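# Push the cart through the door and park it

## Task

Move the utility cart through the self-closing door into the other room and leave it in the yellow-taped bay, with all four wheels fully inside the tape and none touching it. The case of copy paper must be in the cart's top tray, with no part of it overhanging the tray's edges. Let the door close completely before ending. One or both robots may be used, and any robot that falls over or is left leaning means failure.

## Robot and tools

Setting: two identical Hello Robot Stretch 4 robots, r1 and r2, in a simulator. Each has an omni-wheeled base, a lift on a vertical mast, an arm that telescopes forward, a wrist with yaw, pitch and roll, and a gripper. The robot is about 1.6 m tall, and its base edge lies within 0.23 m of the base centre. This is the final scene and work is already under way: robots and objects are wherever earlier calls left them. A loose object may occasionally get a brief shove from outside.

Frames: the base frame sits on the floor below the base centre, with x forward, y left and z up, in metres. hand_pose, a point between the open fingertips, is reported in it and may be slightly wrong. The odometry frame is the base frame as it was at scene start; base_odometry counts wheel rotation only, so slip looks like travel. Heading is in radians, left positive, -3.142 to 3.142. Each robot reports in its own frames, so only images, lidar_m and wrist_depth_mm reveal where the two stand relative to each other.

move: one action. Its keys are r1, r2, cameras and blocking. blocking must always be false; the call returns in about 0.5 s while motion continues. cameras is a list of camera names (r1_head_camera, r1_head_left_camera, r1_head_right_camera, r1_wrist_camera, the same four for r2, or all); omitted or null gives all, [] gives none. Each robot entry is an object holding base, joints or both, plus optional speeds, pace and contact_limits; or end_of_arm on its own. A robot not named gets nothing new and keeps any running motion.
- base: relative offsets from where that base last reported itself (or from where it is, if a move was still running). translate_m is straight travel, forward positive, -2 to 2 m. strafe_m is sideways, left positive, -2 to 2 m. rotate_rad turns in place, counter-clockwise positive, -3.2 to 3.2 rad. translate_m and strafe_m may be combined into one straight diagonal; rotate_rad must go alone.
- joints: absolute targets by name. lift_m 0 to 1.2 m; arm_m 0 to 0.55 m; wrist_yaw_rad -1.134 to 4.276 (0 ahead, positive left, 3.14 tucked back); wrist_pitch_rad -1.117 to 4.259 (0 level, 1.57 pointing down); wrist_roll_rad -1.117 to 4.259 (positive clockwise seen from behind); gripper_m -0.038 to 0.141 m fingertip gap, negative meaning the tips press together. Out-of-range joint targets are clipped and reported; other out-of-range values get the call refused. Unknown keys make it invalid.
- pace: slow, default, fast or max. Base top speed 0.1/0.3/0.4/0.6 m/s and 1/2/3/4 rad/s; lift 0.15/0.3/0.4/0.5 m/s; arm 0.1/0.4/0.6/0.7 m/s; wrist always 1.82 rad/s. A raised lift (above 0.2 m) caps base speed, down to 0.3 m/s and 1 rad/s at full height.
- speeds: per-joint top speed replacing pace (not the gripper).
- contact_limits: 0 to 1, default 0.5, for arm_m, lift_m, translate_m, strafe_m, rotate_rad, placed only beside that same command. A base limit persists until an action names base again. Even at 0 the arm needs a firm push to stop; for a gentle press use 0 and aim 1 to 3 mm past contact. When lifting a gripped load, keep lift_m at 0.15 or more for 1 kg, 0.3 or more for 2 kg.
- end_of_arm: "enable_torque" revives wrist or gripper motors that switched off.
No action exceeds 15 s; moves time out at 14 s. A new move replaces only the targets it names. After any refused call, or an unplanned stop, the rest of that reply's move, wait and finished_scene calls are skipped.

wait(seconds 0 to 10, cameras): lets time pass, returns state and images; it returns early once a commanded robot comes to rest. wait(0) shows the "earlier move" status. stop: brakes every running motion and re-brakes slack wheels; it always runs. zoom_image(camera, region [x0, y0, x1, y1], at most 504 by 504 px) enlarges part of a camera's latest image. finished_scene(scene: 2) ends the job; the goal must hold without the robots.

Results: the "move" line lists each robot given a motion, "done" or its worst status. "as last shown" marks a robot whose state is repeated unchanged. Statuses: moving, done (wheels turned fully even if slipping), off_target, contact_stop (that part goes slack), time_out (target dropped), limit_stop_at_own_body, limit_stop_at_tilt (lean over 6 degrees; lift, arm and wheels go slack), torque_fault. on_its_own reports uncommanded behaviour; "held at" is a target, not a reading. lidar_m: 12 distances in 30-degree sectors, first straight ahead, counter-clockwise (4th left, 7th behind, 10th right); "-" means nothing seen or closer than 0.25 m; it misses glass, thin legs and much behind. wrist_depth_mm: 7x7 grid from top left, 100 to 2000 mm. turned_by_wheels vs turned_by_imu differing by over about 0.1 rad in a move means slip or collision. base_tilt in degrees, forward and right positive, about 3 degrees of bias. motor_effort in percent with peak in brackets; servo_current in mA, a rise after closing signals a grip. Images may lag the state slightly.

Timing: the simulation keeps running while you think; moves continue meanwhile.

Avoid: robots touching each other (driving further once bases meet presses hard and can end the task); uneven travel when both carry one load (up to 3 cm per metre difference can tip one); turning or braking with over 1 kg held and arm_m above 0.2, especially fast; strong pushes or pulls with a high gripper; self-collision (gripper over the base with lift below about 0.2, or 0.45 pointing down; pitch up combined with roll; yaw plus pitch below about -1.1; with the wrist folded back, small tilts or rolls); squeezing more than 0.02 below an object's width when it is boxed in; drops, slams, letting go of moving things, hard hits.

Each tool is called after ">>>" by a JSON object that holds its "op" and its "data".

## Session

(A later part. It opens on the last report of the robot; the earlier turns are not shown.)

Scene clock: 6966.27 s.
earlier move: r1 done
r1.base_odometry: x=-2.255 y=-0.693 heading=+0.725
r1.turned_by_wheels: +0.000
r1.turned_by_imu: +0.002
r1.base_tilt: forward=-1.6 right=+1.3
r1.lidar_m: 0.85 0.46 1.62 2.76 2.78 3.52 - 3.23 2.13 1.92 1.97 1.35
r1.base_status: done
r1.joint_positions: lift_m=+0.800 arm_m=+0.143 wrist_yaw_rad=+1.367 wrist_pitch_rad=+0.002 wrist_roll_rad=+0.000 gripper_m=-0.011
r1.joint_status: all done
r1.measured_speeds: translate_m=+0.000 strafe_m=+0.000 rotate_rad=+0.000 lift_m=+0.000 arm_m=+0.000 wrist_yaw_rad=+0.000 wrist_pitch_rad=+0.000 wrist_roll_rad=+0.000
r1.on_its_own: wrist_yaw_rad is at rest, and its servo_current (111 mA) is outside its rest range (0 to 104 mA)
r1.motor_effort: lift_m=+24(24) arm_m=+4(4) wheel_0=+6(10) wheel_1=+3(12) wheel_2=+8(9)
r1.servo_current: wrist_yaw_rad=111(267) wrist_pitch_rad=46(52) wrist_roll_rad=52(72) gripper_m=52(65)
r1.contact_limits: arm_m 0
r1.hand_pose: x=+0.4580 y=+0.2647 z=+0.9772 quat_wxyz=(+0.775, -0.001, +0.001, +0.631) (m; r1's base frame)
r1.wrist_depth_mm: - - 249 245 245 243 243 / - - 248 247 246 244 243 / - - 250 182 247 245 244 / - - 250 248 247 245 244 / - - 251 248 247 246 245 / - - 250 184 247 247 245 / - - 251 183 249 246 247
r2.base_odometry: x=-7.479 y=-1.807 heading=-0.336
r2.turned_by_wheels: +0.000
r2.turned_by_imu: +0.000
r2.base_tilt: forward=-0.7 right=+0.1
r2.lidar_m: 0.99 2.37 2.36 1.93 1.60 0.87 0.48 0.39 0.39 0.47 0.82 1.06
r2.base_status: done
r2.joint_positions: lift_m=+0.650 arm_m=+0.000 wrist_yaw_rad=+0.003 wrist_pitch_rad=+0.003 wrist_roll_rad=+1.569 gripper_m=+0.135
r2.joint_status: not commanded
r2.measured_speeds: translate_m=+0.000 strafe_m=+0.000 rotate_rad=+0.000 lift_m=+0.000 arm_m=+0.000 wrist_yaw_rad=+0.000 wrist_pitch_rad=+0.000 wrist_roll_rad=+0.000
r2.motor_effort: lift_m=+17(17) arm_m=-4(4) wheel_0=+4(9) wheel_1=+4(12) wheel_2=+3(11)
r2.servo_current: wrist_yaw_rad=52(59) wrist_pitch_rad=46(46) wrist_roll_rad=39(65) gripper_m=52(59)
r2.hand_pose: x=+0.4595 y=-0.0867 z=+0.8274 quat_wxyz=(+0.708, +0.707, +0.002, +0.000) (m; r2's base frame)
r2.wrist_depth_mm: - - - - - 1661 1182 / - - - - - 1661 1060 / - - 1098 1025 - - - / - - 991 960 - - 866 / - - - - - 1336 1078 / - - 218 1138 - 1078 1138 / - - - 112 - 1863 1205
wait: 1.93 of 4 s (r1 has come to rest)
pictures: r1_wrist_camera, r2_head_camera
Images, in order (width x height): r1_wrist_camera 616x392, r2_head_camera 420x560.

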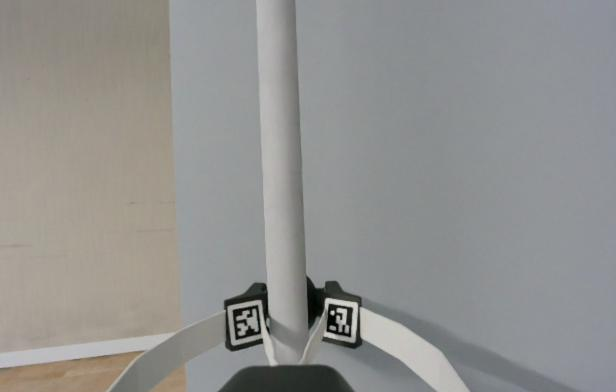

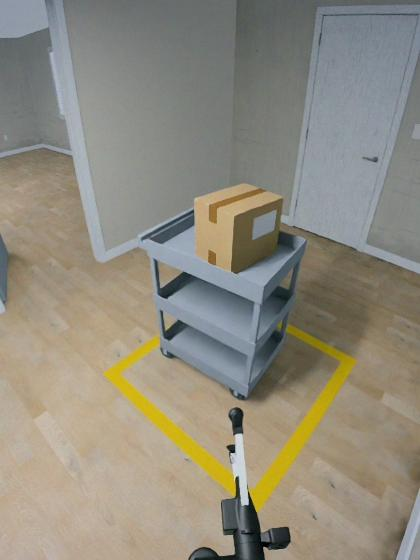

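>>> {"op": "move", "data": {"r1": {"base": {"translate_m": -0.010, "strafe_m": 0.291}, "joints": {"wrist_yaw_rad": 1.05}, "speeds": {"wrist_yaw_rad": 0.1}, "pace": "slow"}, "r2": {"base": {"rotate_rad": 1.2}, "pace": "default"}, "blocking": false, "cameras": []}}

>>> {"op": "wait", "data": {"seconds": 5, "cameras": []}}

>>> {"op": "wait", "data": {"seconds": 4, "cameras": ["r2_head_camera", "r1_wrist_camera", "r1_head_camera"]}}

Scene clock: 7046.83 s.
move: r1 moving; r2 moving
r1.base_odometry: x=-2.265 y=-0.683 heading=+0.726
r1.turned_by_wheels: +0.002
r1.turned_by_imu: +0.002
r1.base_tilt: forward=-1.6 right=+1.3
r1.lidar_m: 0.80 0.46 1.59 2.73 2.80 3.53 - 3.25 2.16 1.96 1.97 1.37
r1.base_status: translate_m moving; strafe_m moving
r1.joint_positions: lift_m=+0.800 arm_m=+0.143 wrist_yaw_rad=+1.333 wrist_pitch_rad=+0.002 wrist_roll_rad=+0.000 gripper_m=-0.011
r1.joint_status: wrist_yaw_rad moving
r1.measured_speeds: translate_m=-0.001 strafe_m=+0.056 rotate_rad=-0.002 lift_m=+0.000 arm_m=+0.000 wrist_yaw_rad=-0.078 wrist_pitch_rad=+0.000 wrist_roll_rad=+0.000
r1.motor_effort: lift_m=+24(24) arm_m=+4(4) wheel_0=+2(6) wheel_1=+9(11) wheel_2=+7(8)
r1.servo_current: wrist_yaw_rad=163(169) wrist_pitch_rad=46(52) wrist_roll_rad=46(59) gripper_m=65(65)
r1.contact_limits: arm_m 0
r1.hand_pose: x=+0.4668 y=+0.2596 z=+0.9772 quat_wxyz=(+0.786, -0.001, +0.001, +0.618) (m; r1's base frame)
r1.wrist_depth_mm: - - 248 246 245 245 244 / - - 248 247 246 245 244 / - - 248 246 246 246 246 / - - 249 247 246 247 246 / - - 249 248 247 247 246 / - - 249 183 248 248 247 / - - 250 182 167 248 247
r2.base_odometry: x=-7.479 y=-1.807 heading=-0.085
r2.turned_by_wheels: +0.251
r2.turned_by_imu: +0.244
r2.base_tilt: forward=-0.7 right=+0.1
r2.lidar_m: 1.17 2.36 2.38 1.70 1.62 0.59 0.42 0.37 0.40 0.58 1.46 0.99
r2.base_status: rotate_rad moving
r2.joint_positions: lift_m=+0.650 arm_m=+0.000 wrist_yaw_rad=+0.002 wrist_pitch_rad=+0.003 wrist_roll_rad=+1.569 gripper_m=+0.135
r2.joint_status: not commanded
r2.measured_speeds: translate_m=-0.002 strafe_m=-0.001 rotate_rad=+0.974 lift_m=+0.000 arm_m=+0.000 wrist_yaw_rad=+0.000 wrist_pitch_rad=+0.000 wrist_roll_rad=+0.000
r2.motor_effort: lift_m=+17(17) arm_m=-3(4) wheel_0=-3(8) wheel_1=-9(10) wheel_2=-11(12)
r2.servo_current: wrist_yaw_rad=65(65) wrist_pitch_rad=39(46) wrist_roll_rad=33(59) gripper_m=52(59)
r2.hand_pose: x=+0.4595 y=-0.0867 z=+0.8274 quat_wxyz=(+0.708, +0.707, +0.002, +0.000) (m; r2's base frame)
r2.wrist_depth_mm: - - 1008 946 - - - / - - 917 904 - - - / - - - 1025 - 1430 946 / - - - - - 1708 1118 / - - - - - 1618 1138 / - - 218 - - 1464 1160 / - - - 112 - 1863 1182
pictures: none
No camera images: "cameras" was empty.

Scene clock: 7048.17 s.
earlier move: r1 moving; r2 done
r1.base_odometry: x=-2.352 y=-0.592 heading=+0.727
r1.turned_by_wheels: +0.000
r1.turned_by_imu: +0.003
r1.base_tilt: forward=-1.6 right=+1.2
r1.lidar_m: 0.72 0.48 1.60 2.62 2.66 3.33 - 3.45 2.28 2.07 2.05 1.37
r1.base_status: translate_m moving; strafe_m moving
r1.joint_positions: lift_m=+0.800 arm_m=+0.143 wrist_yaw_rad=+1.199 wrist_pitch_rad=+0.002 wrist_roll_rad=+0.000 gripper_m=-0.011
r1.joint_status: wrist_yaw_rad moving
r1.measured_speeds: translate_m=-0.003 strafe_m=+0.101 rotate_rad=+0.000 lift_m=+0.000 arm_m=+0.000 wrist_yaw_rad=-0.110 wrist_pitch_rad=+0.000 wrist_roll_rad=+0.000
r1.motor_effort: lift_m=+24(24) arm_m=+3(4) wheel_0=+7(9) wheel_1=+10(13) wheel_2=+8(9)
r1.servo_current: wrist_yaw_rad=163(241) wrist_pitch_rad=46(52) wrist_roll_rad=46(65) gripper_m=52(65)
r1.contact_limits: arm_m 0
r1.hand_pose: x=+0.5000 y=+0.2370 z=+0.9772 quat_wxyz=(+0.825, -0.001, +0.001, +0.564) (m; r1's base frame)
r1.wrist_depth_mm: - - 247 246 246 245 244 / - - 247 247 246 246 245 / - - 248 247 247 246 247 / - - 248 248 248 246 247 / - - 249 248 247 246 247 / - - 212 183 248 248 247 / - - 250 182 167 248 248
r2.base_odometry: x=-7.479 y=-1.807 heading=+0.863
r2.turned_by_wheels: +0.948
r2.turned_by_imu: +0.923
r2.base_tilt: forward=-0.7 right=+0.1
r2.lidar_m: 2.37 1.78 1.60 0.65 0.42 0.38 0.40 0.52 1.09 1.01 1.06 2.36
r2.base_status: done
r2.joint_positions: lift_m=+0.650 arm_m=+0.000 wrist_yaw_rad=+0.002 wrist_pitch_rad=+0.003 wrist_roll_rad=+1.569 gripper_m=+0.135
r2.joint_status: not commanded
r2.measured_speeds: translate_m=+0.000 strafe_m=+0.000 rotate_rad=+0.000 lift_m=+0.000 arm_m=+0.000 wrist_yaw_rad=+0.000 wrist_pitch_rad=+0.000 wrist_roll_rad=+0.000
r2.motor_effort: lift_m=+17(17) arm_m=-4(4) wheel_0=-2(9) wheel_1=-4(10) wheel_2=-5(12)
r2.servo_current: wrist_yaw_rad=46(65) wrist_pitch_rad=46(52) wrist_roll_rad=33(59) gripper_m=46(59)
r2.hand_pose: x=+0.4595 y=-0.0867 z=+0.8274 quat_wxyz=(+0.708, +0.707, +0.002, +0.000) (m; r2's base frame)
r2.wrist_depth_mm: - - - - - 1661 1160 / - - - - - 1708 1160 / - - - - - 1708 1182 / - - - - - 1708 1182 / - - - - - 1618 1205 / - - 218 - - 1430 1205 / - - - 112 - 1863 1138
wait: 1.33 of 5 s (r2 has come to rest)
pictures: none
No camera images: "cameras" was empty.

Scene clock: 7050.40 s.
earlier move: r1 done
r1.base_odometry: x=-2.456 y=-0.482 heading=+0.726
r1.turned_by_wheels: -0.001
r1.turned_by_imu: +0.002
r1.base_tilt: forward=-1.5 right=+1.3
r1.lidar_m: 0.66 0.52 1.60 2.46 2.55 3.16 - 3.66 2.43 2.22 2.04 1.34
r1.base_status: done
r1.joint_positions: lift_m=+0.800 arm_m=+0.143 wrist_yaw_rad=+1.052 wrist_pitch_rad=+0.002 wrist_roll_rad=+0.000 gripper_m=-0.011
r1.joint_status: all done
r1.measured_speeds: translate_m=+0.000 strafe_m=+0.000 rotate_rad=+0.000 lift_m=+0.000 arm_m=+0.000 wrist_yaw_rad=+0.000 wrist_pitch_rad=+0.000 wrist_roll_rad=+0.000
r1.motor_effort: lift_m=+24(24) arm_m=-3(4) wheel_0=+1(9) wheel_1=-2(13) wheel_2=+11(12)
r1.servo_current: wrist_yaw_rad=59(241) wrist_pitch_rad=39(59) wrist_roll_rad=46(65) gripper_m=59(65)
r1.contact_limits: arm_m 0
r1.hand_pose: x=+0.5328 y=+0.2071 z=+0.9772 quat_wxyz=(+0.865, -0.001, +0.001, +0.502) (m; r1's base frame)
r1.wrist_depth_mm: - - 245 183 250 253 255 / - - 246 248 251 255 256 / - - 246 183 252 254 257 / - - 246 248 252 254 257 / - - 247 248 252 255 257 / - - 247 184 252 256 258 / - - 248 186 254 257 259
r2.base_odometry: x=-7.479 y=-1.807 heading=+0.863
r2.turned_by_wheels: +0.000
r2.turned_by_imu: +0.000
r2.base_tilt: forward=-0.7 right=+0.0
r2.lidar_m: 2.39 1.78 1.60 0.64 0.43 0.37 0.36 0.50 1.06 0.99 1.03 2.37
r2.base_status: done
r2.joint_positions: lift_m=+0.650 arm_m=+0.000 wrist_yaw_rad=+0.002 wrist_pitch_rad=+0.003 wrist_roll_rad=+1.569 gripper_m=+0.135
r2.joint_status: not commanded
r2.measured_speeds: translate_m=+0.000 strafe_m=+0.000 rotate_rad=+0.000 lift_m=+0.000 arm_m=+0.000 wrist_yaw_rad=+0.000 wrist_pitch_rad=+0.000 wrist_roll_rad=+0.000
r2.motor_effort: lift_m=+17(17) arm_m=-3(4) wheel_0=-3(9) wheel_1=-4(10) wheel_2=-5(12)
r2.servo_current: wrist_yaw_rad=52(65) wrist_pitch_rad=46(52) wrist_roll_rad=46(65) gripper_m=52(59)
r2.hand_pose: x=+0.4595 y=-0.0867 z=+0.8274 quat_wxyz=(+0.708, +0.707, +0.002, +0.000) (m; r2's base frame)
r2.wrist_depth_mm: - - - - - 1661 1160 / - - - - - 1708 1160 / - - - - - 1708 1182 / - - - - - 1708 1182 / - - - - - 1618 1182 / - - 217 - - 1397 1182 / - - - 112 - 1863 1182
wait: 2.23 of 4 s (r1 has come to rest)
pictures: r1_head_camera, r1_wrist_camera, r2_head_camera
Images, in order (width x height): r1_head_camera 420x560, r1_wrist_camera 616x392, r2_head_camera 420x560.

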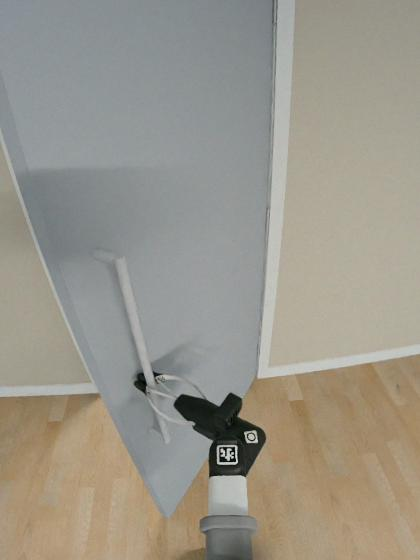

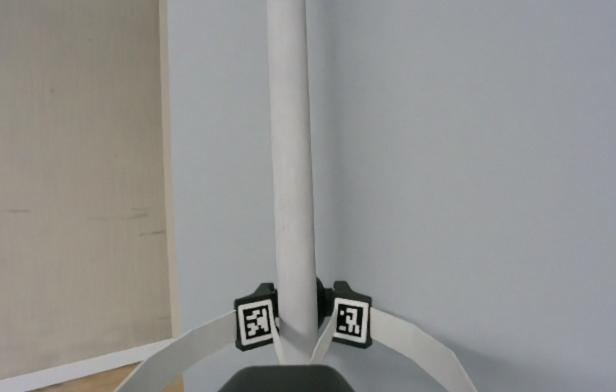

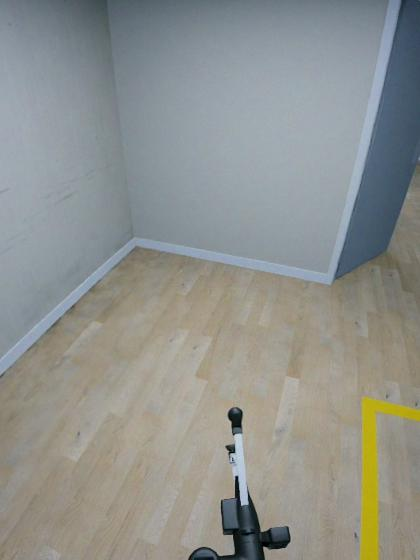

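>>> {"op": "move", "data": {"blocking": false, "cameras": ["r1_head_camera", "r1_wrist_camera", "r2_head_camera"]}}

Scene clock: 7069.47 s.
r1.base_odometry: x=-2.456 y=-0.482 heading=+0.726
r1.turned_by_wheels: +0.000
r1.turned_by_imu: +0.000
r1.base_tilt: forward=-1.6 right=+1.3
r1.lidar_m: 0.65 0.52 1.60 2.48 2.51 3.18 - 3.67 2.47 2.21 2.01 1.33
r1.base_status: done
r1.joint_positions: lift_m=+0.800 arm_m=+0.143 wrist_yaw_rad=+1.052 wrist_pitch_rad=+0.002 wrist_roll_rad=+0.000 gripper_m=-0.011
r1.joint_status: all done
r1.measured_speeds: translate_m=+0.000 strafe_m=+0.000 rotate_rad=+0.000 lift_m=+0.000 arm_m=+0.000 wrist_yaw_rad=+0.000 wrist_pitch_rad=+0.000 wrist_roll_rad=+0.000
r1.motor_effort: lift_m=+24(24) arm_m=-4(4) wheel_0=+1(9) wheel_1=-2(13) wheel_2=+11(12)
r1.servo_current: wrist_yaw_rad=46(241) wrist_pitch_rad=39(59) wrist_roll_rad=52(65) gripper_m=59(65)
r1.contact_limits: arm_m 0
r1.hand_pose: x=+0.5328 y=+0.2071 z=+0.9772 quat_wxyz=(+0.865, -0.001, +0.001, +0.502) (m; r1's base frame)
r1.wrist_depth_mm: - - 245 183 250 254 256 / - - 245 248 251 254 256 / - - 246 184 252 254 256 / - - 245 248 253 254 257 / - - 247 249 253 256 257 / - - 247 183 253 256 258 / - - 248 186 253 257 258
r2.base_odometry: x=-7.479 y=-1.807 heading=+0.863
r2.turned_by_wheels: +0.000
r2.turned_by_imu: +0.000
r2.base_tilt: forward=-0.7 right=+0.1
r2.lidar_m: 2.38 1.77 1.61 0.70 0.43 0.38 0.38 0.53 1.05 0.98 1.09 2.37
r2.base_status: done
r2.joint_positions: lift_m=+0.650 arm_m=+0.000 wrist_yaw_rad=+0.002 wrist_pitch_rad=+0.003 wrist_roll_rad=+1.569 gripper_m=+0.135
r2.joint_status: not commanded
r2.measured_speeds: translate_m=+0.000 strafe_m=+0.000 rotate_rad=+0.000 lift_m=+0.000 arm_m=+0.000 wrist_yaw_rad=+0.000 wrist_pitch_rad=+0.000 wrist_roll_rad=+0.000
r2.motor_effort: lift_m=+17(17) arm_m=-4(4) wheel_0=-2(9) wheel_1=-4(10) wheel_2=-5(12)
r2.servo_current: wrist_yaw_rad=46(65) wrist_pitch_rad=46(52) wrist_roll_rad=46(65) gripper_m=46(59)
r2.hand_pose: x=+0.4595 y=-0.0867 z=+0.8274 quat_wxyz=(+0.708, +0.707, +0.002, +0.000) (m; r2's base frame)
r2.wrist_depth_mm: - - - - - 1708 1160 / - - - - - 1661 1182 / - - - - - 1708 1160 / - - - - - 1708 1182 / - - - - - 1576 1205 / - - 218 - - 1397 1160 / - - - 112 - 1808 1182
pictures: r1_head_camera, r1_wrist_camera, r2_head_camera
Images, in order (width x height): r1_head_camera 420x560, r1_wrist_camera 616x392, r2_head_camera 420x560.

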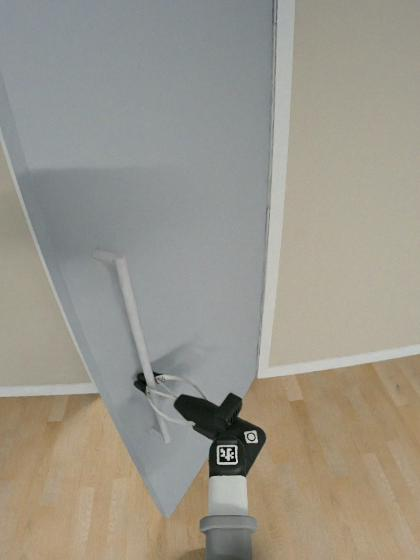

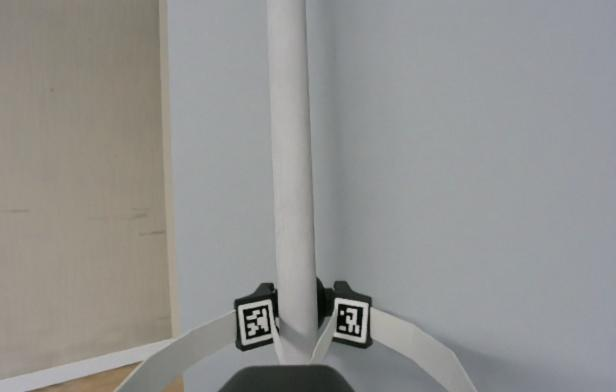

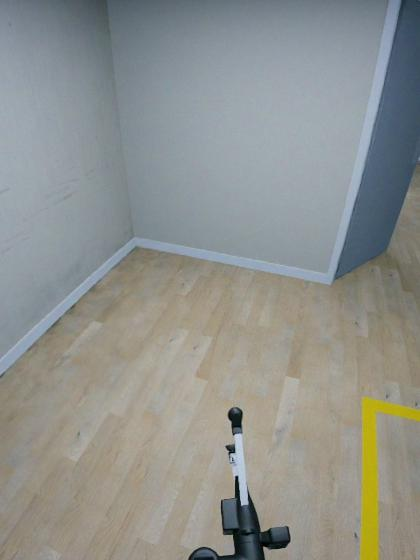

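>>> {"op": "move", "data": {"r1": {"base": {"translate_m": 0.055, "strafe_m": 0.243}, "joints": {"wrist_yaw_rad": 0.78}, "pace": "slow", "speeds": {"wrist_yaw_rad": 0.1}}, "r2": {"base": {"translate_m": -0.476, "strafe_m": -1.106}, "contact_limits": {"translate_m": 0.3, "strafe_m": 0.3}}, "blocking": false, "cameras": []}}

>>> {"op": "wait", "data": {"seconds": 4.5, "cameras": ["r1_head_camera", "r1_wrist_camera"]}}

>>> {"op": "wait", "data": {"seconds": 2, "cameras": ["r2_head_camera"]}}

r2: "contact_limits": translate_m and strafe_m are given together and make one move, which takes one limit: state it under one of them only
Scene clock: 7093.33 s.
r1.base_odometry: x=-2.456 y=-0.482 heading=+0.726
r1.turned_by_wheels: +0.000
r1.turned_by_imu: +0.000
r1.base_tilt: forward=-1.6 right=+1.2
r1.lidar_m: 0.65 0.49 1.58 2.46 2.52 3.14 - 3.66 2.43 2.21 2.06 1.30
r1.base_status: done
r1.joint_positions: lift_m=+0.800 arm_m=+0.143 wrist_yaw_rad=+1.052 wrist_pitch_rad=+0.002 wrist_roll_rad=+0.000 gripper_m=-0.011
r1.joint_status: all done
r1.measured_speeds: translate_m=+0.000 strafe_m=+0.000 rotate_rad=+0.000 lift_m=+0.000 arm_m=+0.000 wrist_yaw_rad=+0.000 wrist_pitch_rad=+0.000 wrist_roll_rad=+0.000
r1.motor_effort: lift_m=+24(24) arm_m=-4(4) wheel_0=+1(9) wheel_1=-2(13) wheel_2=+11(12)
r1.servo_current: wrist_yaw_rad=59(241) wrist_pitch_rad=46(59) wrist_roll_rad=39(65) gripper_m=59(65)
r1.contact_limits: arm_m 0
r1.hand_pose: x=+0.5328 y=+0.2071 z=+0.9772 quat_wxyz=(+0.865, -0.001, +0.001, +0.502) (m; r1's base frame)
r1.wrist_depth_mm: - - 245 183 250 253 256 / - - 246 248 250 254 256 / - - 246 184 251 254 257 / - - 246 248 252 254 257 / - - 247 248 253 256 257 / - - 247 183 252 256 259 / - - 248 186 253 258 259
r2.base_odometry: x=-7.479 y=-1.807 heading=+0.863
r2.turned_by_wheels: +0.000
r2.turned_by_imu: +0.000
r2.base_tilt: forward=-0.6 right=+0.1
r2.lidar_m: 2.39 1.75 1.62 0.67 0.42 0.37 0.38 0.50 1.08 1.02 1.07 2.34
r2.base_status: done
r2.joint_positions: lift_m=+0.650 arm_m=+0.000 wrist_yaw_rad=+0.002 wrist_pitch_rad=+0.003 wrist_roll_rad=+1.569 gripper_m=+0.135
r2.joint_status: not commanded
r2.measured_speeds: translate_m=+0.000 strafe_m=+0.000 rotate_rad=+0.000 lift_m=+0.000 arm_m=+0.000 wrist_yaw_rad=+0.000 wrist_pitch_rad=+0.000 wrist_roll_rad=+0.000
r2.motor_effort: lift_m=+17(17) arm_m=-4(4) wheel_0=-2(9) wheel_1=-4(10) wheel_2=-5(12)
r2.servo_current: wrist_yaw_rad=52(65) wrist_pitch_rad=39(52) wrist_roll_rad=39(65) gripper_m=39(59)
r2.hand_pose: x=+0.4595 y=-0.0867 z=+0.8274 quat_wxyz=(+0.708, +0.707, +0.002, +0.000) (m; r2's base frame)
r2.wrist_depth_mm: - - - - - 1661 1160 / - - - - - 1708 1138 / - - - - - 1708 1182 / - - - - - 1708 1182 / - - - - - 1618 1205 / - - 217 - - 1366 1182 / - - - 112 - 1863 1160
pictures: none

not run: a call was refused earlier in this reply.

not run: a call was refused earlier in this reply.

>>> {"op": "move", "data": {"r1": {"base": {"translate_m": 0.055, "strafe_m": 0.243}, "joints": {"wrist_yaw_rad": 0.78}, "pace": "slow", "speeds": {"wrist_yaw_rad": 0.1}}, "r2": {"base": {"translate_m": -0.476, "strafe_m": -1.106}, "contact_limits": {"translate_m": 0.3}}, "blocking": false, "cameras": []}}

>>> {"op": "wait", "data": {"seconds": 4.5, "cameras": ["r1_head_camera", "r1_wrist_camera"]}}

>>> {"op": "wait", "data": {"seconds": 2.5, "cameras": ["r2_head_camera"]}}

Scene clock: 7098.60 s.
move: r1 moving; r2 moving
r1.base_odometry: x=-2.462 y=-0.471 heading=+0.726
r1.turned_by_wheels: +0.001
r1.turned_by_imu: +0.000
r1.base_tilt: forward=-1.5 right=+1.2
r1.lidar_m: 0.62 0.50 1.58 2.45 2.52 3.16 - 3.67 2.44 2.22 2.02 1.34
r1.base_status: translate_m moving; strafe_m moving
r1.joint_positions: lift_m=+0.800 arm_m=+0.143 wrist_yaw_rad=+1.009 wrist_pitch_rad=+0.002 wrist_roll_rad=+0.000 gripper_m=-0.011
r1.joint_status: wrist_yaw_rad moving
r1.measured_speeds: translate_m=+0.012 strafe_m=+0.050 rotate_rad=+0.000 lift_m=+0.000 arm_m=+0.000 wrist_yaw_rad=-0.100 wrist_pitch_rad=+0.000 wrist_roll_rad=+0.000
r1.motor_effort: lift_m=+24(24) arm_m=-4(4) wheel_0=-2(5) wheel_1=+4(5) wheel_2=+4(10)
r1.servo_current: wrist_yaw_rad=52(65) wrist_pitch_rad=46(52) wrist_roll_rad=52(59) gripper_m=52(65)
r1.contact_limits: arm_m 0
r1.hand_pose: x=+0.5415 y=+0.1975 z=+0.9772 quat_wxyz=(+0.875, +0.000, +0.001, +0.483) (m; r1's base frame)
r1.wrist_depth_mm: - - 244 180 250 254 257 / - - 245 249 251 255 256 / - - 246 186 252 254 257 / - - 245 247 252 255 258 / - - 246 248 252 256 259 / - - 245 182 253 255 259 / - - 247 186 253 257 259
r2.base_odometry: x=-7.465 y=-1.835 heading=+0.863
r2.turned_by_wheels: +0.000
r2.turned_by_imu: +0.001
r2.base_tilt: forward=-0.6 right=+0.1
r2.lidar_m: 2.40 1.82 1.63 0.64 0.44 0.37 0.38 0.49 1.07 0.95 1.03 2.34
r2.base_status: translate_m moving; strafe_m moving
r2.joint_positions: lift_m=+0.650 arm_m=+0.000 wrist_yaw_rad=+0.002 wrist_pitch_rad=+0.003 wrist_roll_rad=+1.569 gripper_m=+0.135
r2.joint_status: not commanded
r2.measured_speeds: translate_m=-0.049 strafe_m=-0.112 rotate_rad=+0.000 lift_m=+0.000 arm_m=+0.000 wrist_yaw_rad=+0.000 wrist_pitch_rad=+0.000 wrist_roll_rad=+0.000
r2.motor_effort: lift_m=+17(17) arm_m=-4(4) wheel_0=+7(9) wheel_1=-10(12) wheel_2=+8(9)
r2.servo_current: wrist_yaw_rad=39(59) wrist_pitch_rad=46(46) wrist_roll_rad=52(59) gripper_m=52(59)
r2.contact_limits: translate_m 0.3
r2.hand_pose: x=+0.4595 y=-0.0867 z=+0.8274 quat_wxyz=(+0.708, +0.707, +0.002, +0.000) (m; r2's base frame)
r2.wrist_depth_mm: - - - - - 1661 1160 / - - - - - 1661 1160 / - - - - - 1708 1160 / - - - - - 1756 1182 / - - - - - 1618 1182 / - - 218 - - 1397 1205 / - - - 112 - 1863 1205
pictures: none
No camera images: "cameras" was empty.

Scene clock: 7101.83 s.
earlier move: r1 done; r2 moving
r1.base_odometry: x=-2.576 y=-0.264 heading=+0.725
r1.turned_by_wheels: -0.001
r1.turned_by_imu: +0.000
r1.base_tilt: forward=-1.5 right=+1.3
r1.lidar_m: 0.54 0.54 1.49 2.24 2.29 2.88 - 4.04 2.66 2.47 1.93 1.10
r1.base_status: done
r1.joint_positions: lift_m=+0.800 arm_m=+0.143 wrist_yaw_rad=+0.775 wrist_pitch_rad=+0.002 wrist_roll_rad=+0.000 gripper_m=-0.011
r1.joint_status: all done
r1.measured_speeds: translate_m=+0.000 strafe_m=+0.000 rotate_rad=+0.000 lift_m=+0.000 arm_m=+0.000 wrist_yaw_rad=+0.000 wrist_pitch_rad=+0.000 wrist_roll_rad=+0.000
r1.motor_effort: lift_m=+24(24) arm_m=-4(4) wheel_0=-10(10) wheel_1=-6(6) wheel_2=+7(10)
r1.servo_current: wrist_yaw_rad=65(104) wrist_pitch_rad=46(52) wrist_roll_rad=65(65) gripper_m=59(65)
r1.contact_limits: arm_m 0
r1.hand_pose: x=+0.5811 y=+0.1394 z=+0.9772 quat_wxyz=(+0.926, +0.000, +0.001, +0.378) (m; r1's base frame)
r1.wrist_depth_mm: - - 239 243 252 259 264 / 1983 - 240 243 252 259 265 / 1983 - 241 181 252 259 265 / 1921 - 241 244 254 259 266 / 1983 - 241 246 254 260 266 / 1983 - 240 187 185 262 267 / 1983 - 241 181 255 263 268
r2.base_odometry: x=-7.064 y=-2.652 heading=+0.863
r2.turned_by_wheels: +0.000
r2.turned_by_imu: -0.001
r2.base_tilt: forward=-0.7 right=+0.0
r2.lidar_m: 2.46 2.77 2.54 0.66 0.41 0.35 0.38 0.50 1.01 2.18 0.55 0.48
r2.base_status: translate_m moving; strafe_m moving
r2.joint_positions: lift_m=+0.650 arm_m=+0.000 wrist_yaw_rad=+0.002 wrist_pitch_rad=+0.003 wrist_roll_rad=+1.569 gripper_m=+0.135
r2.joint_status: not commanded
r2.measured_speeds: translate_m=-0.119 strafe_m=-0.275 rotate_rad=-0.001 lift_m=+0.000 arm_m=+0.000 wrist_yaw_rad=+0.000 wrist_pitch_rad=+0.000 wrist_roll_rad=+0.000
r2.motor_effort: lift_m=+17(17) arm_m=-4(4) wheel_0=+9(11) wheel_1=-8(13) wheel_2=+7(9)
r2.servo_current: wrist_yaw_rad=46(65) wrist_pitch_rad=39(46) wrist_roll_rad=46(59) gripper_m=52(59)
r2.contact_limits: translate_m 0.3
r2.hand_pose: x=+0.4595 y=-0.0867 z=+0.8274 quat_wxyz=(+0.708, +0.707, +0.002, +0.000) (m; r2's base frame)
r2.wrist_depth_mm: - 404 407 - - - - / - - - - - - - / - - - - 270 271 271 / - - - - - 1708 1182 / - - - - - 1618 1182 / - - 218 - - 1397 1160 / - - - 112 - 1808 1182
wait: 3.23 of 4.5 s (r1 has come to rest)
pictures: r1_head_camera, r1_wrist_camera
Images, in order (width x height): r1_head_camera 420x560, r1_wrist_camera 616x392.

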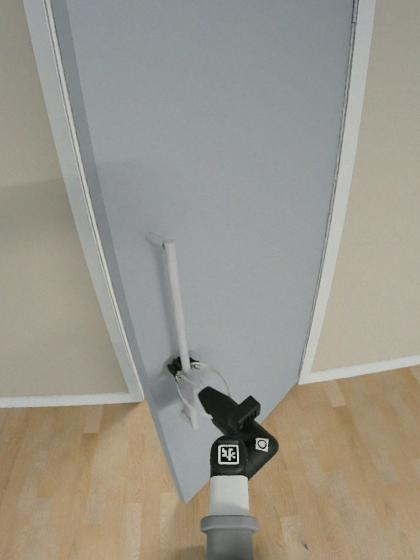

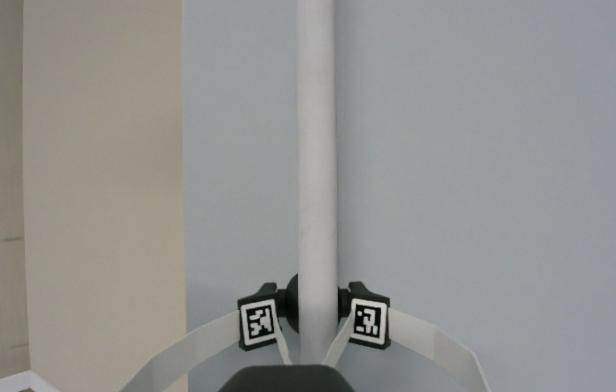

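Scene clock: 7103.60 s.
earlier move: r2 done
r1.base_odometry: x=-2.576 y=-0.264 heading=+0.725
r1.turned_by_wheels: +0.000
r1.turned_by_imu: +0.000
r1.base_tilt: forward=-1.5 right=+1.2
r1.lidar_m: 0.55 0.56 1.49 2.24 2.27 2.90 - 4.08 2.70 2.46 1.91 1.10
r1.base_status: done
r1.joint_positions: lift_m=+0.800 arm_m=+0.143 wrist_yaw_rad=+0.775 wrist_pitch_rad=+0.002 wrist_roll_rad=+0.000 gripper_m=-0.011
r1.joint_status: all done
r1.measured_speeds: translate_m=+0.000 strafe_m=+0.000 rotate_rad=+0.000 lift_m=+0.000 arm_m=+0.000 wrist_yaw_rad=+0.000 wrist_pitch_rad=+0.000 wrist_roll_rad=+0.000
r1.motor_effort: lift_m=+24(24) arm_m=-4(5) wheel_0=-9(10) wheel_1=-6(6) wheel_2=+7(10)
r1.servo_current: wrist_yaw_rad=65(104) wrist_pitch_rad=39(52) wrist_roll_rad=65(65) gripper_m=65(65)
r1.contact_limits: arm_m 0
r1.hand_pose: x=+0.5811 y=+0.1394 z=+0.9772 quat_wxyz=(+0.926, +0.000, +0.001, +0.378) (m; r1's base frame)
r1.wrist_depth_mm: - - 239 243 251 258 264 / 1983 - 239 243 252 259 264 / 1983 - 241 181 253 259 265 / 1983 - 241 244 254 260 266 / 1983 - 242 245 254 260 266 / 1983 - 240 187 186 262 267 / 1983 - 241 181 255 263 267
r2.base_odometry: x=-6.948 y=-2.887 heading=+0.863
r2.turned_by_wheels: +0.000
r2.turned_by_imu: +0.000
r2.base_tilt: forward=-0.7 right=+0.1
r2.lidar_m: 0.52 3.02 2.80 0.64 0.41 0.34 0.37 0.47 1.02 1.91 2.38 0.52
r2.base_status: done
r2.joint_positions: lift_m=+0.650 arm_m=+0.000 wrist_yaw_rad=+0.002 wrist_pitch_rad=+0.003 wrist_roll_rad=+1.569 gripper_m=+0.135
r2.joint_status: not commanded
r2.measured_speeds: translate_m=+0.000 strafe_m=+0.000 rotate_rad=+0.000 lift_m=+0.000 arm_m=+0.000 wrist_yaw_rad=+0.000 wrist_pitch_rad=+0.000 wrist_roll_rad=+0.000
r2.motor_effort: lift_m=+17(17) arm_m=-3(4) wheel_0=+4(11) wheel_1=-2(13) wheel_2=+6(9)
r2.servo_current: wrist_yaw_rad=46(65) wrist_pitch_rad=46(46) wrist_roll_rad=33(59) gripper_m=46(59)
r2.contact_limits: translate_m 0.3
r2.hand_pose: x=+0.4595 y=-0.0867 z=+0.8274 quat_wxyz=(+0.708, +0.707, +0.002, +0.000) (m; r2's base frame)
r2.wrist_depth_mm: - 407 392 - - - - / - 402 404 - - - - / - 436 436 - - - - / - 488 480 - - - - / - - 512 - - - - / - - 219 159 - 188 - / - - - 112 - 1863 -
wait: 1.77 of 2.5 s (r2 has come to rest)
pictures: r2_head_camera
Images, in order (width x height): r2_head_camera 420x560.

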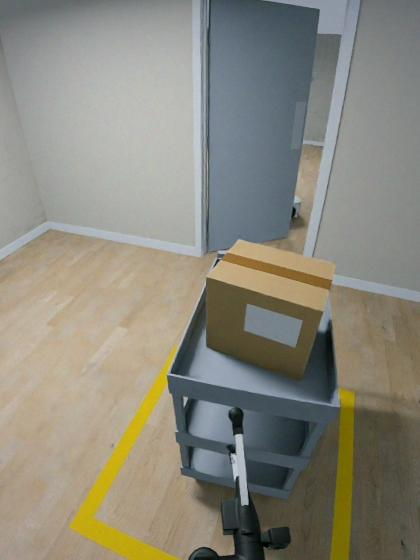

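>>> {"op": "move", "data": {"r1": {"base": {"translate_m": 0.114, "strafe_m": 0.224}, "joints": {"wrist_yaw_rad": 0.50}, "pace": "slow", "speeds": {"wrist_yaw_rad": 0.1}}, "r2": {"base": {"translate_m": 0.12}, "pace": "slow", "contact_limits": {"translate_m": 0.2}}, "blocking": false, "cameras": []}}

>>> {"op": "wait", "data": {"seconds": 2.5, "cameras": ["r2_head_camera"]}}

>>> {"op": "wait", "data": {"seconds": 3, "cameras": ["r1_head_camera", "r1_wrist_camera", "r2_wrist_camera"]}}

Scene clock: 7114.43 s.
move: r1 moving; r2 moving
r1.base_odometry: x=-2.579 y=-0.251 heading=+0.725
r1.turned_by_wheels: +0.000
r1.turned_by_imu: -0.001
r1.base_tilt: forward=-1.5 right=+1.2
r1.lidar_m: 0.56 0.55 1.47 2.23 2.28 2.85 - 4.06 2.70 2.47 1.90 1.10
r1.base_status: translate_m moving; strafe_m moving
r1.joint_positions: lift_m=+0.800 arm_m=+0.143 wrist_yaw_rad=+0.735 wrist_pitch_rad=+0.002 wrist_roll_rad=+0.000 gripper_m=-0.011
r1.joint_status: wrist_yaw_rad moving
r1.measured_speeds: translate_m=+0.022 strafe_m=+0.044 rotate_rad=+0.001 lift_m=+0.000 arm_m=+0.000 wrist_yaw_rad=-0.092 wrist_pitch_rad=+0.000 wrist_roll_rad=+0.000
r1.motor_effort: lift_m=+24(24) arm_m=-4(4) wheel_0=-11(13) wheel_1=+1(6) wheel_2=+4(8)
r1.servo_current: wrist_yaw_rad=46(78) wrist_pitch_rad=39(46) wrist_roll_rad=52(65) gripper_m=59(65)
r1.contact_limits: arm_m 0
r1.hand_pose: x=+0.5865 y=+0.1285 z=+0.9772 quat_wxyz=(+0.933, +0.000, +0.001, +0.359) (m; r1's base frame)
r1.wrist_depth_mm: - - 239 242 255 263 271 / - - 239 244 255 263 270 / - - 241 180 255 264 271 / - - 241 181 257 264 271 / - - 241 181 256 265 272 / - - 239 186 254 265 273 / - 130 241 181 258 267 274
r2.base_odometry: x=-6.940 y=-2.878 heading=+0.863
r2.turned_by_wheels: +0.000
r2.turned_by_imu: +0.001
r2.base_tilt: forward=-0.7 right=+0.1
r2.lidar_m: 0.53 3.02 2.78 0.66 0.40 0.37 0.39 0.51 1.05 1.90 2.37 0.52
r2.base_status: translate_m moving
r2.joint_positions: lift_m=+0.650 arm_m=+0.000 wrist_yaw_rad=+0.002 wrist_pitch_rad=+0.003 wrist_roll_rad=+1.569 gripper_m=+0.135
r2.joint_status: not commanded
r2.measured_speeds: translate_m=+0.050 strafe_m=+0.000 rotate_rad=+0.000 lift_m=+0.000 arm_m=+0.000 wrist_yaw_rad=+0.000 wrist_pitch_rad=+0.000 wrist_roll_rad=+0.000
r2.motor_effort: lift_m=+17(17) arm_m=-4(4) wheel_0=+8(8) wheel_1=+4(7) wheel_2=-9(10)
r2.servo_current: wrist_yaw_rad=46(59) wrist_pitch_rad=39(46) wrist_roll_rad=52(59) gripper_m=52(59)
r2.contact_limits: translate_m 0.2
r2.hand_pose: x=+0.4595 y=-0.0867 z=+0.8274 quat_wxyz=(+0.708, +0.707, +0.002, +0.000) (m; r2's base frame)
r2.wrist_depth_mm: - 377 377 - - - - / - 394 394 - - 842 - / - 427 430 - - - - / - 466 462 - - - - / - 517 504 - - - - / - - 217 159 - 188 - / - - - 112 - - -
pictures: none
No camera images: "cameras" was empty.

Scene clock: 7116.43 s.
earlier move: r1 moving; r2 done
r1.base_odometry: x=-2.626 y=-0.070 heading=+0.724
r1.turned_by_wheels: -0.001
r1.turned_by_imu: -0.001
r1.base_tilt: forward=-1.5 right=+1.3
r1.lidar_m: 0.56 1.06 1.33 2.08 2.10 2.70 - 4.35 2.88 2.63 1.70 0.89
r1.base_status: translate_m moving; strafe_m moving
r1.joint_positions: lift_m=+0.800 arm_m=+0.143 wrist_yaw_rad=+0.532 wrist_pitch_rad=+0.002 wrist_roll_rad=+0.000 gripper_m=-0.011
r1.joint_status: wrist_yaw_rad moving
r1.measured_speeds: translate_m=+0.047 strafe_m=+0.087 rotate_rad=+0.002 lift_m=+0.000 arm_m=+0.000 wrist_yaw_rad=-0.103 wrist_pitch_rad=+0.000 wrist_roll_rad=+0.000
r1.motor_effort: lift_m=+24(24) arm_m=-4(5) wheel_0=-15(15) wheel_1=-2(6) wheel_2=+2(8)
r1.servo_current: wrist_yaw_rad=20(78) wrist_pitch_rad=46(52) wrist_roll_rad=52(78) gripper_m=52(65)
r1.contact_limits: arm_m 0
r1.hand_pose: x=+0.6068 y=+0.0711 z=+0.9772 quat_wxyz=(+0.965, +0.000, +0.001, +0.263) (m; r1's base frame)
r1.wrist_depth_mm: - - 236 241 255 267 277 / - - 237 242 256 267 277 / - - 237 183 256 268 278 / - - 238 184 258 267 278 / - - 238 186 258 270 278 / - - 236 187 204 270 279 / - - 236 180 259 - 282
r2.base_odometry: x=-6.871 y=-2.796 heading=+0.863
r2.turned_by_wheels: +0.000
r2.turned_by_imu: +0.000
r2.base_tilt: forward=-0.7 right=+0.0
r2.lidar_m: 0.41 2.89 2.75 0.81 0.52 0.47 0.50 0.63 1.32 1.96 2.46 0.40
r2.base_status: done
r2.joint_positions: lift_m=+0.650 arm_m=+0.000 wrist_yaw_rad=+0.002 wrist_pitch_rad=+0.003 wrist_roll_rad=+1.569 gripper_m=+0.135
r2.joint_status: not commanded
r2.measured_speeds: translate_m=+0.000 strafe_m=+0.000 rotate_rad=+0.000 lift_m=+0.000 arm_m=+0.000 wrist_yaw_rad=+0.000 wrist_pitch_rad=+0.000 wrist_roll_rad=+0.000
r2.motor_effort: lift_m=+17(17) arm_m=-4(4) wheel_0=+3(9) wheel_1=+4(7) wheel_2=-5(11)
r2.servo_current: wrist_yaw_rad=39(59) wrist_pitch_rad=39(46) wrist_roll_rad=39(59) gripper_m=52(59)
r2.contact_limits: translate_m 0.2
r2.hand_pose: x=+0.4595 y=-0.0867 z=+0.8274 quat_wxyz=(+0.708, +0.707, +0.002, +0.000) (m; r2's base frame)
r2.wrist_depth_mm: 279 283 277 - 166 715 - / 300 300 301 - 177 768 - / 324 325 329 - 185 778 - / 362 355 355 - 194 - - / - 392 384 - 206 - - / - - 199 157 212 207 - / - - - 112 - 1863 -
wait: 2.00 of 2.5 s (r2 has come to rest)
pictures: r2_head_camera
Images, in order (width x height): r2_head_camera 420x560.

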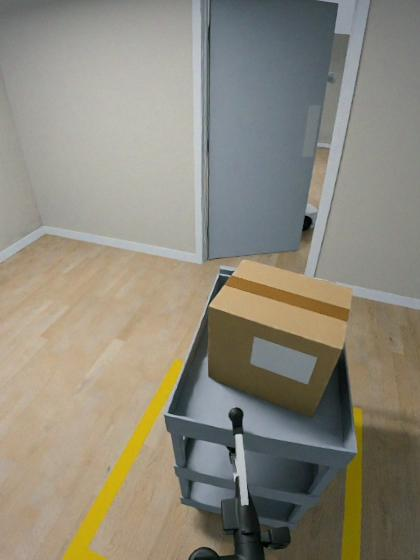

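Scene clock: 7117.80 s.
earlier move: r1 done
r1.base_odometry: x=-2.638 y=-0.020 heading=+0.724
r1.turned_by_wheels: +0.000
r1.turned_by_imu: -0.036
r1.base_tilt: forward=-1.4 right=+1.3
r1.lidar_m: 0.55 0.96 1.25 2.00 2.02 2.53 - 4.59 2.98 2.69 1.76 0.87
r1.base_status: done
r1.joint_positions: lift_m=+0.800 arm_m=+0.143 wrist_yaw_rad=+0.496 wrist_pitch_rad=+0.002 wrist_roll_rad=+0.000 gripper_m=-0.011
r1.joint_status: all done
r1.measured_speeds: translate_m=+0.000 strafe_m=+0.000 rotate_rad=+0.000 lift_m=+0.000 arm_m=+0.000 wrist_yaw_rad=+0.000 wrist_pitch_rad=+0.000 wrist_roll_rad=+0.000
r1.motor_effort: lift_m=+24(24) arm_m=-5(5) wheel_0=-9(16) wheel_1=-7(10) wheel_2=+7(8)
r1.servo_current: wrist_yaw_rad=46(78) wrist_pitch_rad=39(52) wrist_roll_rad=39(78) gripper_m=59(65)
r1.contact_limits: arm_m 0
r1.hand_pose: x=+0.6093 y=+0.0605 z=+0.9772 quat_wxyz=(+0.969, +0.000, +0.001, +0.246) (m; r1's base frame)
r1.wrist_depth_mm: - - 237 185 259 270 282 / - - 237 245 259 272 281 / - - 239 188 260 271 285 / - - 240 245 260 272 285 / - - 240 245 260 274 283 / - - 237 187 260 274 286 / - 129 238 185 263 279 287
r2.base_odometry: x=-6.871 y=-2.796 heading=+0.863
r2.turned_by_wheels: +0.000
r2.turned_by_imu: +0.000
r2.base_tilt: forward=-0.7 right=+0.1
r2.lidar_m: 0.40 2.89 2.74 0.83 0.52 0.48 0.48 0.62 1.28 1.94 2.48 0.42
r2.base_status: done
r2.joint_positions: lift_m=+0.650 arm_m=+0.000 wrist_yaw_rad=+0.002 wrist_pitch_rad=+0.003 wrist_roll_rad=+1.569 gripper_m=+0.135
r2.joint_status: not commanded
r2.measured_speeds: translate_m=+0.000 strafe_m=+0.000 rotate_rad=+0.000 lift_m=+0.000 arm_m=+0.000 wrist_yaw_rad=+0.000 wrist_pitch_rad=+0.000 wrist_roll_rad=+0.000
r2.motor_effort: lift_m=+17(17) arm_m=-4(4) wheel_0=+3(9) wheel_1=+3(7) wheel_2=-5(11)
r2.servo_current: wrist_yaw_rad=39(59) wrist_pitch_rad=39(52) wrist_roll_rad=52(65) gripper_m=52(59)
r2.contact_limits: translate_m 0.2
r2.hand_pose: x=+0.4595 y=-0.0867 z=+0.8274 quat_wxyz=(+0.708, +0.707, +0.002, +0.000) (m; r2's base frame)
r2.wrist_depth_mm: 282 283 276 - 166 715 - / 300 300 301 - 177 768 - / 325 327 327 - 185 788 - / 359 355 355 - 194 - - / - 389 384 - 206 - - / - - 200 157 213 208 - / - - - 112 - 1863 -
wait: 1.37 of 3 s (r1 has come to rest)
pictures: r1_head_camera, r1_wrist_camera, r2_wrist_camera
Images, in order (width x height): r1_head_camera 420x560, r1_wrist_camera 616x392, r2_wrist_camera 616x392.

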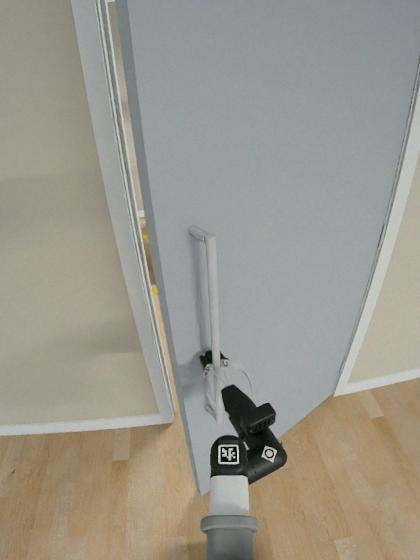

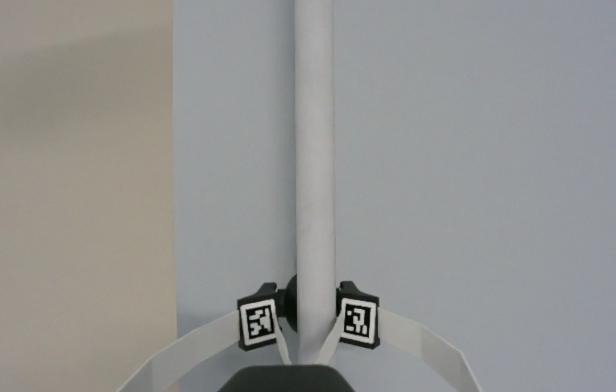

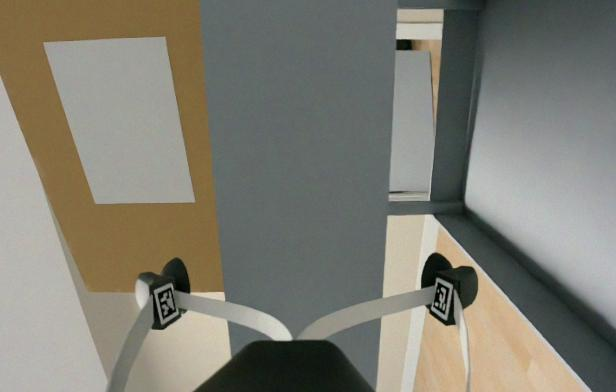

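>>> {"op": "move", "data": {"r1": {"base": {"translate_m": 0.162, "strafe_m": 0.200}, "joints": {"wrist_yaw_rad": 0.23}, "pace": "slow", "speeds": {"wrist_yaw_rad": 0.1}}, "r2": {"joints": {"gripper_m": 0.008}}, "blocking": false, "cameras": []}}

>>> {"op": "wait", "data": {"seconds": 3, "cameras": ["r2_wrist_camera"]}}

>>> {"op": "wait", "data": {"seconds": 3, "cameras": ["r1_head_camera", "r1_wrist_camera"]}}

Scene clock: 7135.37 s.
move: r1 moving; r2 moving
r1.base_odometry: x=-2.639 y=-0.007 heading=+0.724
r1.turned_by_wheels: +0.000
r1.turned_by_imu: +0.000
r1.base_tilt: forward=-1.5 right=+1.2
r1.lidar_m: 0.56 0.98 1.24 2.00 2.01 2.53 - 4.64 3.00 2.68 1.71 0.87
r1.base_status: translate_m moving; strafe_m moving
r1.joint_positions: lift_m=+0.800 arm_m=+0.143 wrist_yaw_rad=+0.459 wrist_pitch_rad=+0.002 wrist_roll_rad=+0.000 gripper_m=-0.011
r1.joint_status: wrist_yaw_rad moving
r1.measured_speeds: translate_m=+0.029 strafe_m=+0.038 rotate_rad=-0.001 lift_m=+0.000 arm_m=+0.000 wrist_yaw_rad=-0.099 wrist_pitch_rad=+0.000 wrist_roll_rad=+0.000
r1.motor_effort: lift_m=+24(24) arm_m=-5(5) wheel_0=-6(12) wheel_1=+1(6) wheel_2=+5(8)
r1.servo_current: wrist_yaw_rad=65(72) wrist_pitch_rad=39(46) wrist_roll_rad=52(65) gripper_m=46(65)
r1.contact_limits: arm_m 0
r1.hand_pose: x=+0.6113 y=+0.0494 z=+0.9772 quat_wxyz=(+0.974, +0.000, +0.001, +0.227) (m; r1's base frame)
r1.wrist_depth_mm: - - 237 244 262 276 287 / - - 236 245 262 274 289 / - - 238 182 262 276 287 / - - 239 183 264 277 290 / - - 240 184 265 278 290 / - - 236 185 264 278 291 / - 132 239 185 264 283 293
r2.base_odometry: x=-6.871 y=-2.796 heading=+0.863
r2.turned_by_wheels: +0.000
r2.turned_by_imu: +0.000
r2.base_tilt: forward=-0.6 right=+0.1
r2.lidar_m: 0.40 2.91 2.77 0.82 0.53 0.48 0.48 0.62 1.30 1.95 2.45 0.42
r2.base_status: not commanded
r2.joint_positions: lift_m=+0.650 arm_m=+0.000 wrist_yaw_rad=+0.002 wrist_pitch_rad=+0.003 wrist_roll_rad=+1.569 gripper_m=+0.123
r2.joint_status: gripper_m moving
r2.measured_speeds: translate_m=+0.000 strafe_m=+0.000 rotate_rad=+0.000 lift_m=+0.000 arm_m=+0.000 wrist_yaw_rad=+0.000 wrist_pitch_rad=+0.000 wrist_roll_rad=+0.000
r2.motor_effort: lift_m=+17(17) arm_m=-3(4) wheel_0=+3(3) wheel_1=+3(3) wheel_2=-5(5)
r2.servo_current: wrist_yaw_rad=52(59) wrist_pitch_rad=39(46) wrist_roll_rad=46(52) gripper_m=91(98)
r2.contact_limits: translate_m 0.2
r2.hand_pose: x=+0.4595 y=-0.0867 z=+0.8274 quat_wxyz=(+0.708, +0.707, +0.002, +0.000) (m; r2's base frame)
r2.wrist_depth_mm: 281 282 276 - 167 732 - / 298 300 301 - 177 768 - / 325 325 327 - 185 788 - / 359 355 357 - 194 - - / - 392 387 - 206 - - / - - 200 - 197 1430 - / - - - 112 - 1756 -
pictures: none
No camera images: "cameras" was empty.

Scene clock: 7137.03 s.
earlier move: r1 moving; r2 done
r1.base_odometry: x=-2.645 y=+0.147 heading=+0.724
r1.turned_by_wheels: -0.001
r1.turned_by_imu: +0.000
r1.base_tilt: forward=-1.5 right=+1.3
r1.lidar_m: 0.55 0.89 1.10 1.89 1.95 2.41 - 4.84 3.11 2.81 1.55 0.75
r1.base_status: translate_m moving; strafe_m moving
r1.joint_positions: lift_m=+0.800 arm_m=+0.143 wrist_yaw_rad=+0.291 wrist_pitch_rad=+0.002 wrist_roll_rad=+0.000 gripper_m=-0.011
r1.joint_status: wrist_yaw_rad moving
r1.measured_speeds: translate_m=+0.063 strafe_m=+0.076 rotate_rad=-0.002 lift_m=+0.000 arm_m=+0.000 wrist_yaw_rad=-0.109 wrist_pitch_rad=+0.000 wrist_roll_rad=+0.000
r1.motor_effort: lift_m=+24(24) arm_m=-5(5) wheel_0=-10(12) wheel_1=+1(6) wheel_2=+3(8)
r1.servo_current: wrist_yaw_rad=65(78) wrist_pitch_rad=33(52) wrist_roll_rad=46(72) gripper_m=59(65)
r1.contact_limits: arm_m 0
r1.hand_pose: x=+0.6154 y=-0.0010 z=+0.9772 quat_wxyz=(+0.989, +0.000, +0.001, +0.145) (m; r1's base frame)
r1.wrist_depth_mm: - - 236 243 264 279 294 / - - 236 244 264 279 297 / - - 236 183 264 282 297 / - - 237 183 265 281 296 / - - 238 185 265 282 298 / - - 233 186 264 283 297 / - 131 237 182 264 289 301
r2.base_odometry: x=-6.870 y=-2.796 heading=+0.863
r2.turned_by_wheels: +0.000
r2.turned_by_imu: +0.000
r2.base_tilt: forward=-0.6 right=+0.0
r2.lidar_m: 0.40 2.90 2.76 0.81 0.54 0.46 0.48 0.62 1.33 1.95 0.47 0.38
r2.base_status: not commanded
r2.joint_positions: lift_m=+0.650 arm_m=+0.000 wrist_yaw_rad=+0.002 wrist_pitch_rad=+0.003 wrist_roll_rad=+1.569 gripper_m=+0.010
r2.joint_status: all done
r2.measured_speeds: translate_m=+0.000 strafe_m=+0.000 rotate_rad=+0.000 lift_m=+0.000 arm_m=+0.000 wrist_yaw_rad=+0.000 wrist_pitch_rad=+0.000 wrist_roll_rad=+0.000
r2.motor_effort: lift_m=+17(17) arm_m=-4(4) wheel_0=+1(3) wheel_1=+3(4) wheel_2=-3(6)
r2.servo_current: wrist_yaw_rad=39(59) wrist_pitch_rad=46(52) wrist_roll_rad=39(59) gripper_m=169(390)
r2.contact_limits: translate_m 0.2
r2.hand_pose: x=+0.4595 y=-0.0867 z=+0.8274 quat_wxyz=(+0.708, +0.707, +0.002, +0.000) (m; r2's base frame)
r2.wrist_depth_mm: 266 267 151 153 153 707 - / 282 285 160 160 160 750 - / 307 309 165 - 768 - - / 342 338 338 - 178 - - / - 370 375 - 187 - - / - 397 185 - 182 163 - / - - - 112 - 1661 -
wait: 1.67 of 3 s (r2 has come to rest)
pictures: r2_wrist_camera
Images, in order (width x height): r2_wrist_camera 616x392.

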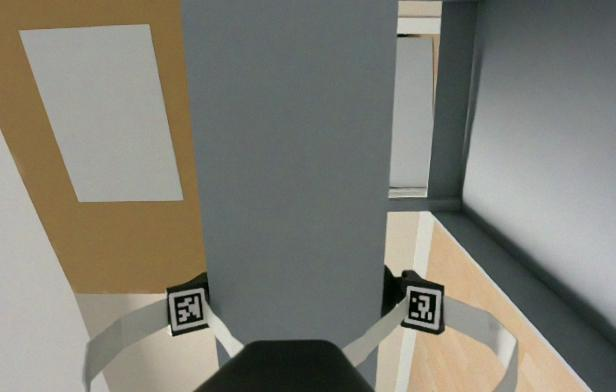

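Scene clock: 7138.93 s.
earlier move: r1 done
r1.base_odometry: x=-2.649 y=+0.237 heading=+0.724
r1.turned_by_wheels: +0.000
r1.turned_by_imu: -0.087
r1.base_tilt: forward=-1.5 right=+1.3
r1.lidar_m: 0.55 0.78 0.94 1.68 1.83 2.17 3.87 5.03 3.30 2.89 1.57 0.73
r1.base_status: done
r1.joint_positions: lift_m=+0.800 arm_m=+0.143 wrist_yaw_rad=+0.228 wrist_pitch_rad=+0.002 wrist_roll_rad=+0.000 gripper_m=-0.011
r1.joint_status: all done
r1.measured_speeds: translate_m=+0.000 strafe_m=+0.000 rotate_rad=+0.000 lift_m=+0.000 arm_m=+0.000 wrist_yaw_rad=+0.000 wrist_pitch_rad=+0.000 wrist_roll_rad=+0.000
r1.motor_effort: lift_m=+24(24) arm_m=-6(6) wheel_0=-11(19) wheel_1=-5(6) wheel_2=+8(8)
r1.servo_current: wrist_yaw_rad=46(78) wrist_pitch_rad=52(52) wrist_roll_rad=52(72) gripper_m=59(65)
r1.contact_limits: arm_m 0
r1.hand_pose: x=+0.6148 y=-0.0199 z=+0.9772 quat_wxyz=(+0.993, +0.000, +0.001, +0.114) (m; r1's base frame)
r1.wrist_depth_mm: - 433 236 242 265 283 297 / - 430 237 245 267 285 301 / - 433 237 184 266 286 301 / - 433 237 185 267 283 301 / - 436 238 186 271 285 301 / - 436 235 186 265 286 303 / - 138 237 182 266 291 303
r2.base_odometry: x=-6.870 y=-2.796 heading=+0.863
r2.turned_by_wheels: +0.000
r2.turned_by_imu: +0.000
r2.base_tilt: forward=-0.7 right=+0.1
r2.lidar_m: 0.40 2.85 2.78 0.83 0.52 0.47 0.49 0.62 1.30 1.94 0.51 0.42
r2.base_status: not commanded
r2.joint_positions: lift_m=+0.650 arm_m=+0.000 wrist_yaw_rad=+0.002 wrist_pitch_rad=+0.003 wrist_roll_rad=+1.569 gripper_m=+0.010
r2.joint_status: all done
r2.measured_speeds: translate_m=+0.000 strafe_m=+0.000 rotate_rad=+0.000 lift_m=+0.000 arm_m=+0.000 wrist_yaw_rad=+0.000 wrist_pitch_rad=+0.000 wrist_roll_rad=+0.000
r2.motor_effort: lift_m=+17(17) arm_m=-4(4) wheel_0=+1(3) wheel_1=+2(4) wheel_2=-2(6)
r2.servo_current: wrist_yaw_rad=46(59) wrist_pitch_rad=46(52) wrist_roll_rad=46(59) gripper_m=176(390)
r2.contact_limits: translate_m 0.2
r2.hand_pose: x=+0.4595 y=-0.0867 z=+0.8274 quat_wxyz=(+0.708, +0.707, +0.002, +0.000) (m; r2's base frame)
r2.wrist_depth_mm: 266 266 152 153 153 707 - / 283 285 161 160 161 759 - / 307 309 165 - 759 - - / 345 340 340 - 178 - - / - 370 375 - 187 - - / - 397 184 - 181 163 - / - - - 112 - 1661 -
wait: 1.90 of 3 s (r1 has come to rest)
pictures: r1_head_camera, r1_wrist_camera
Images, in order (width x height): r1_head_camera 420x560, r1_wrist_camera 616x392.

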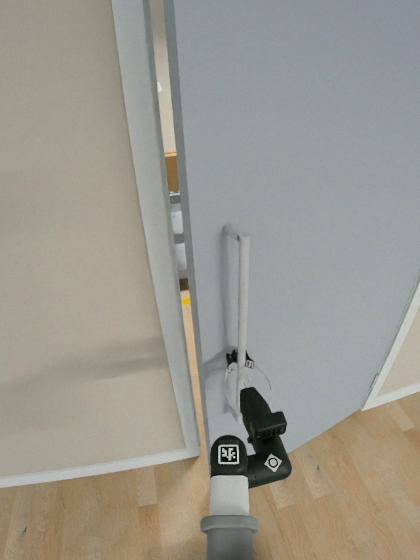

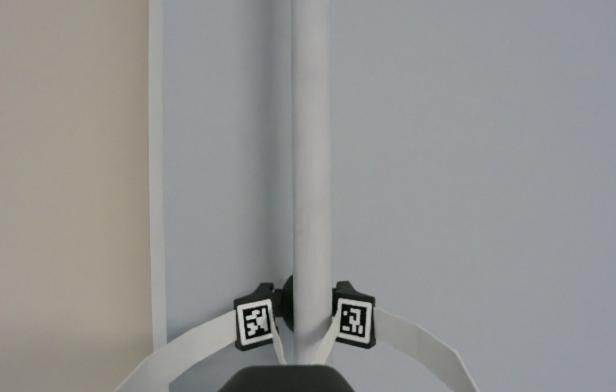

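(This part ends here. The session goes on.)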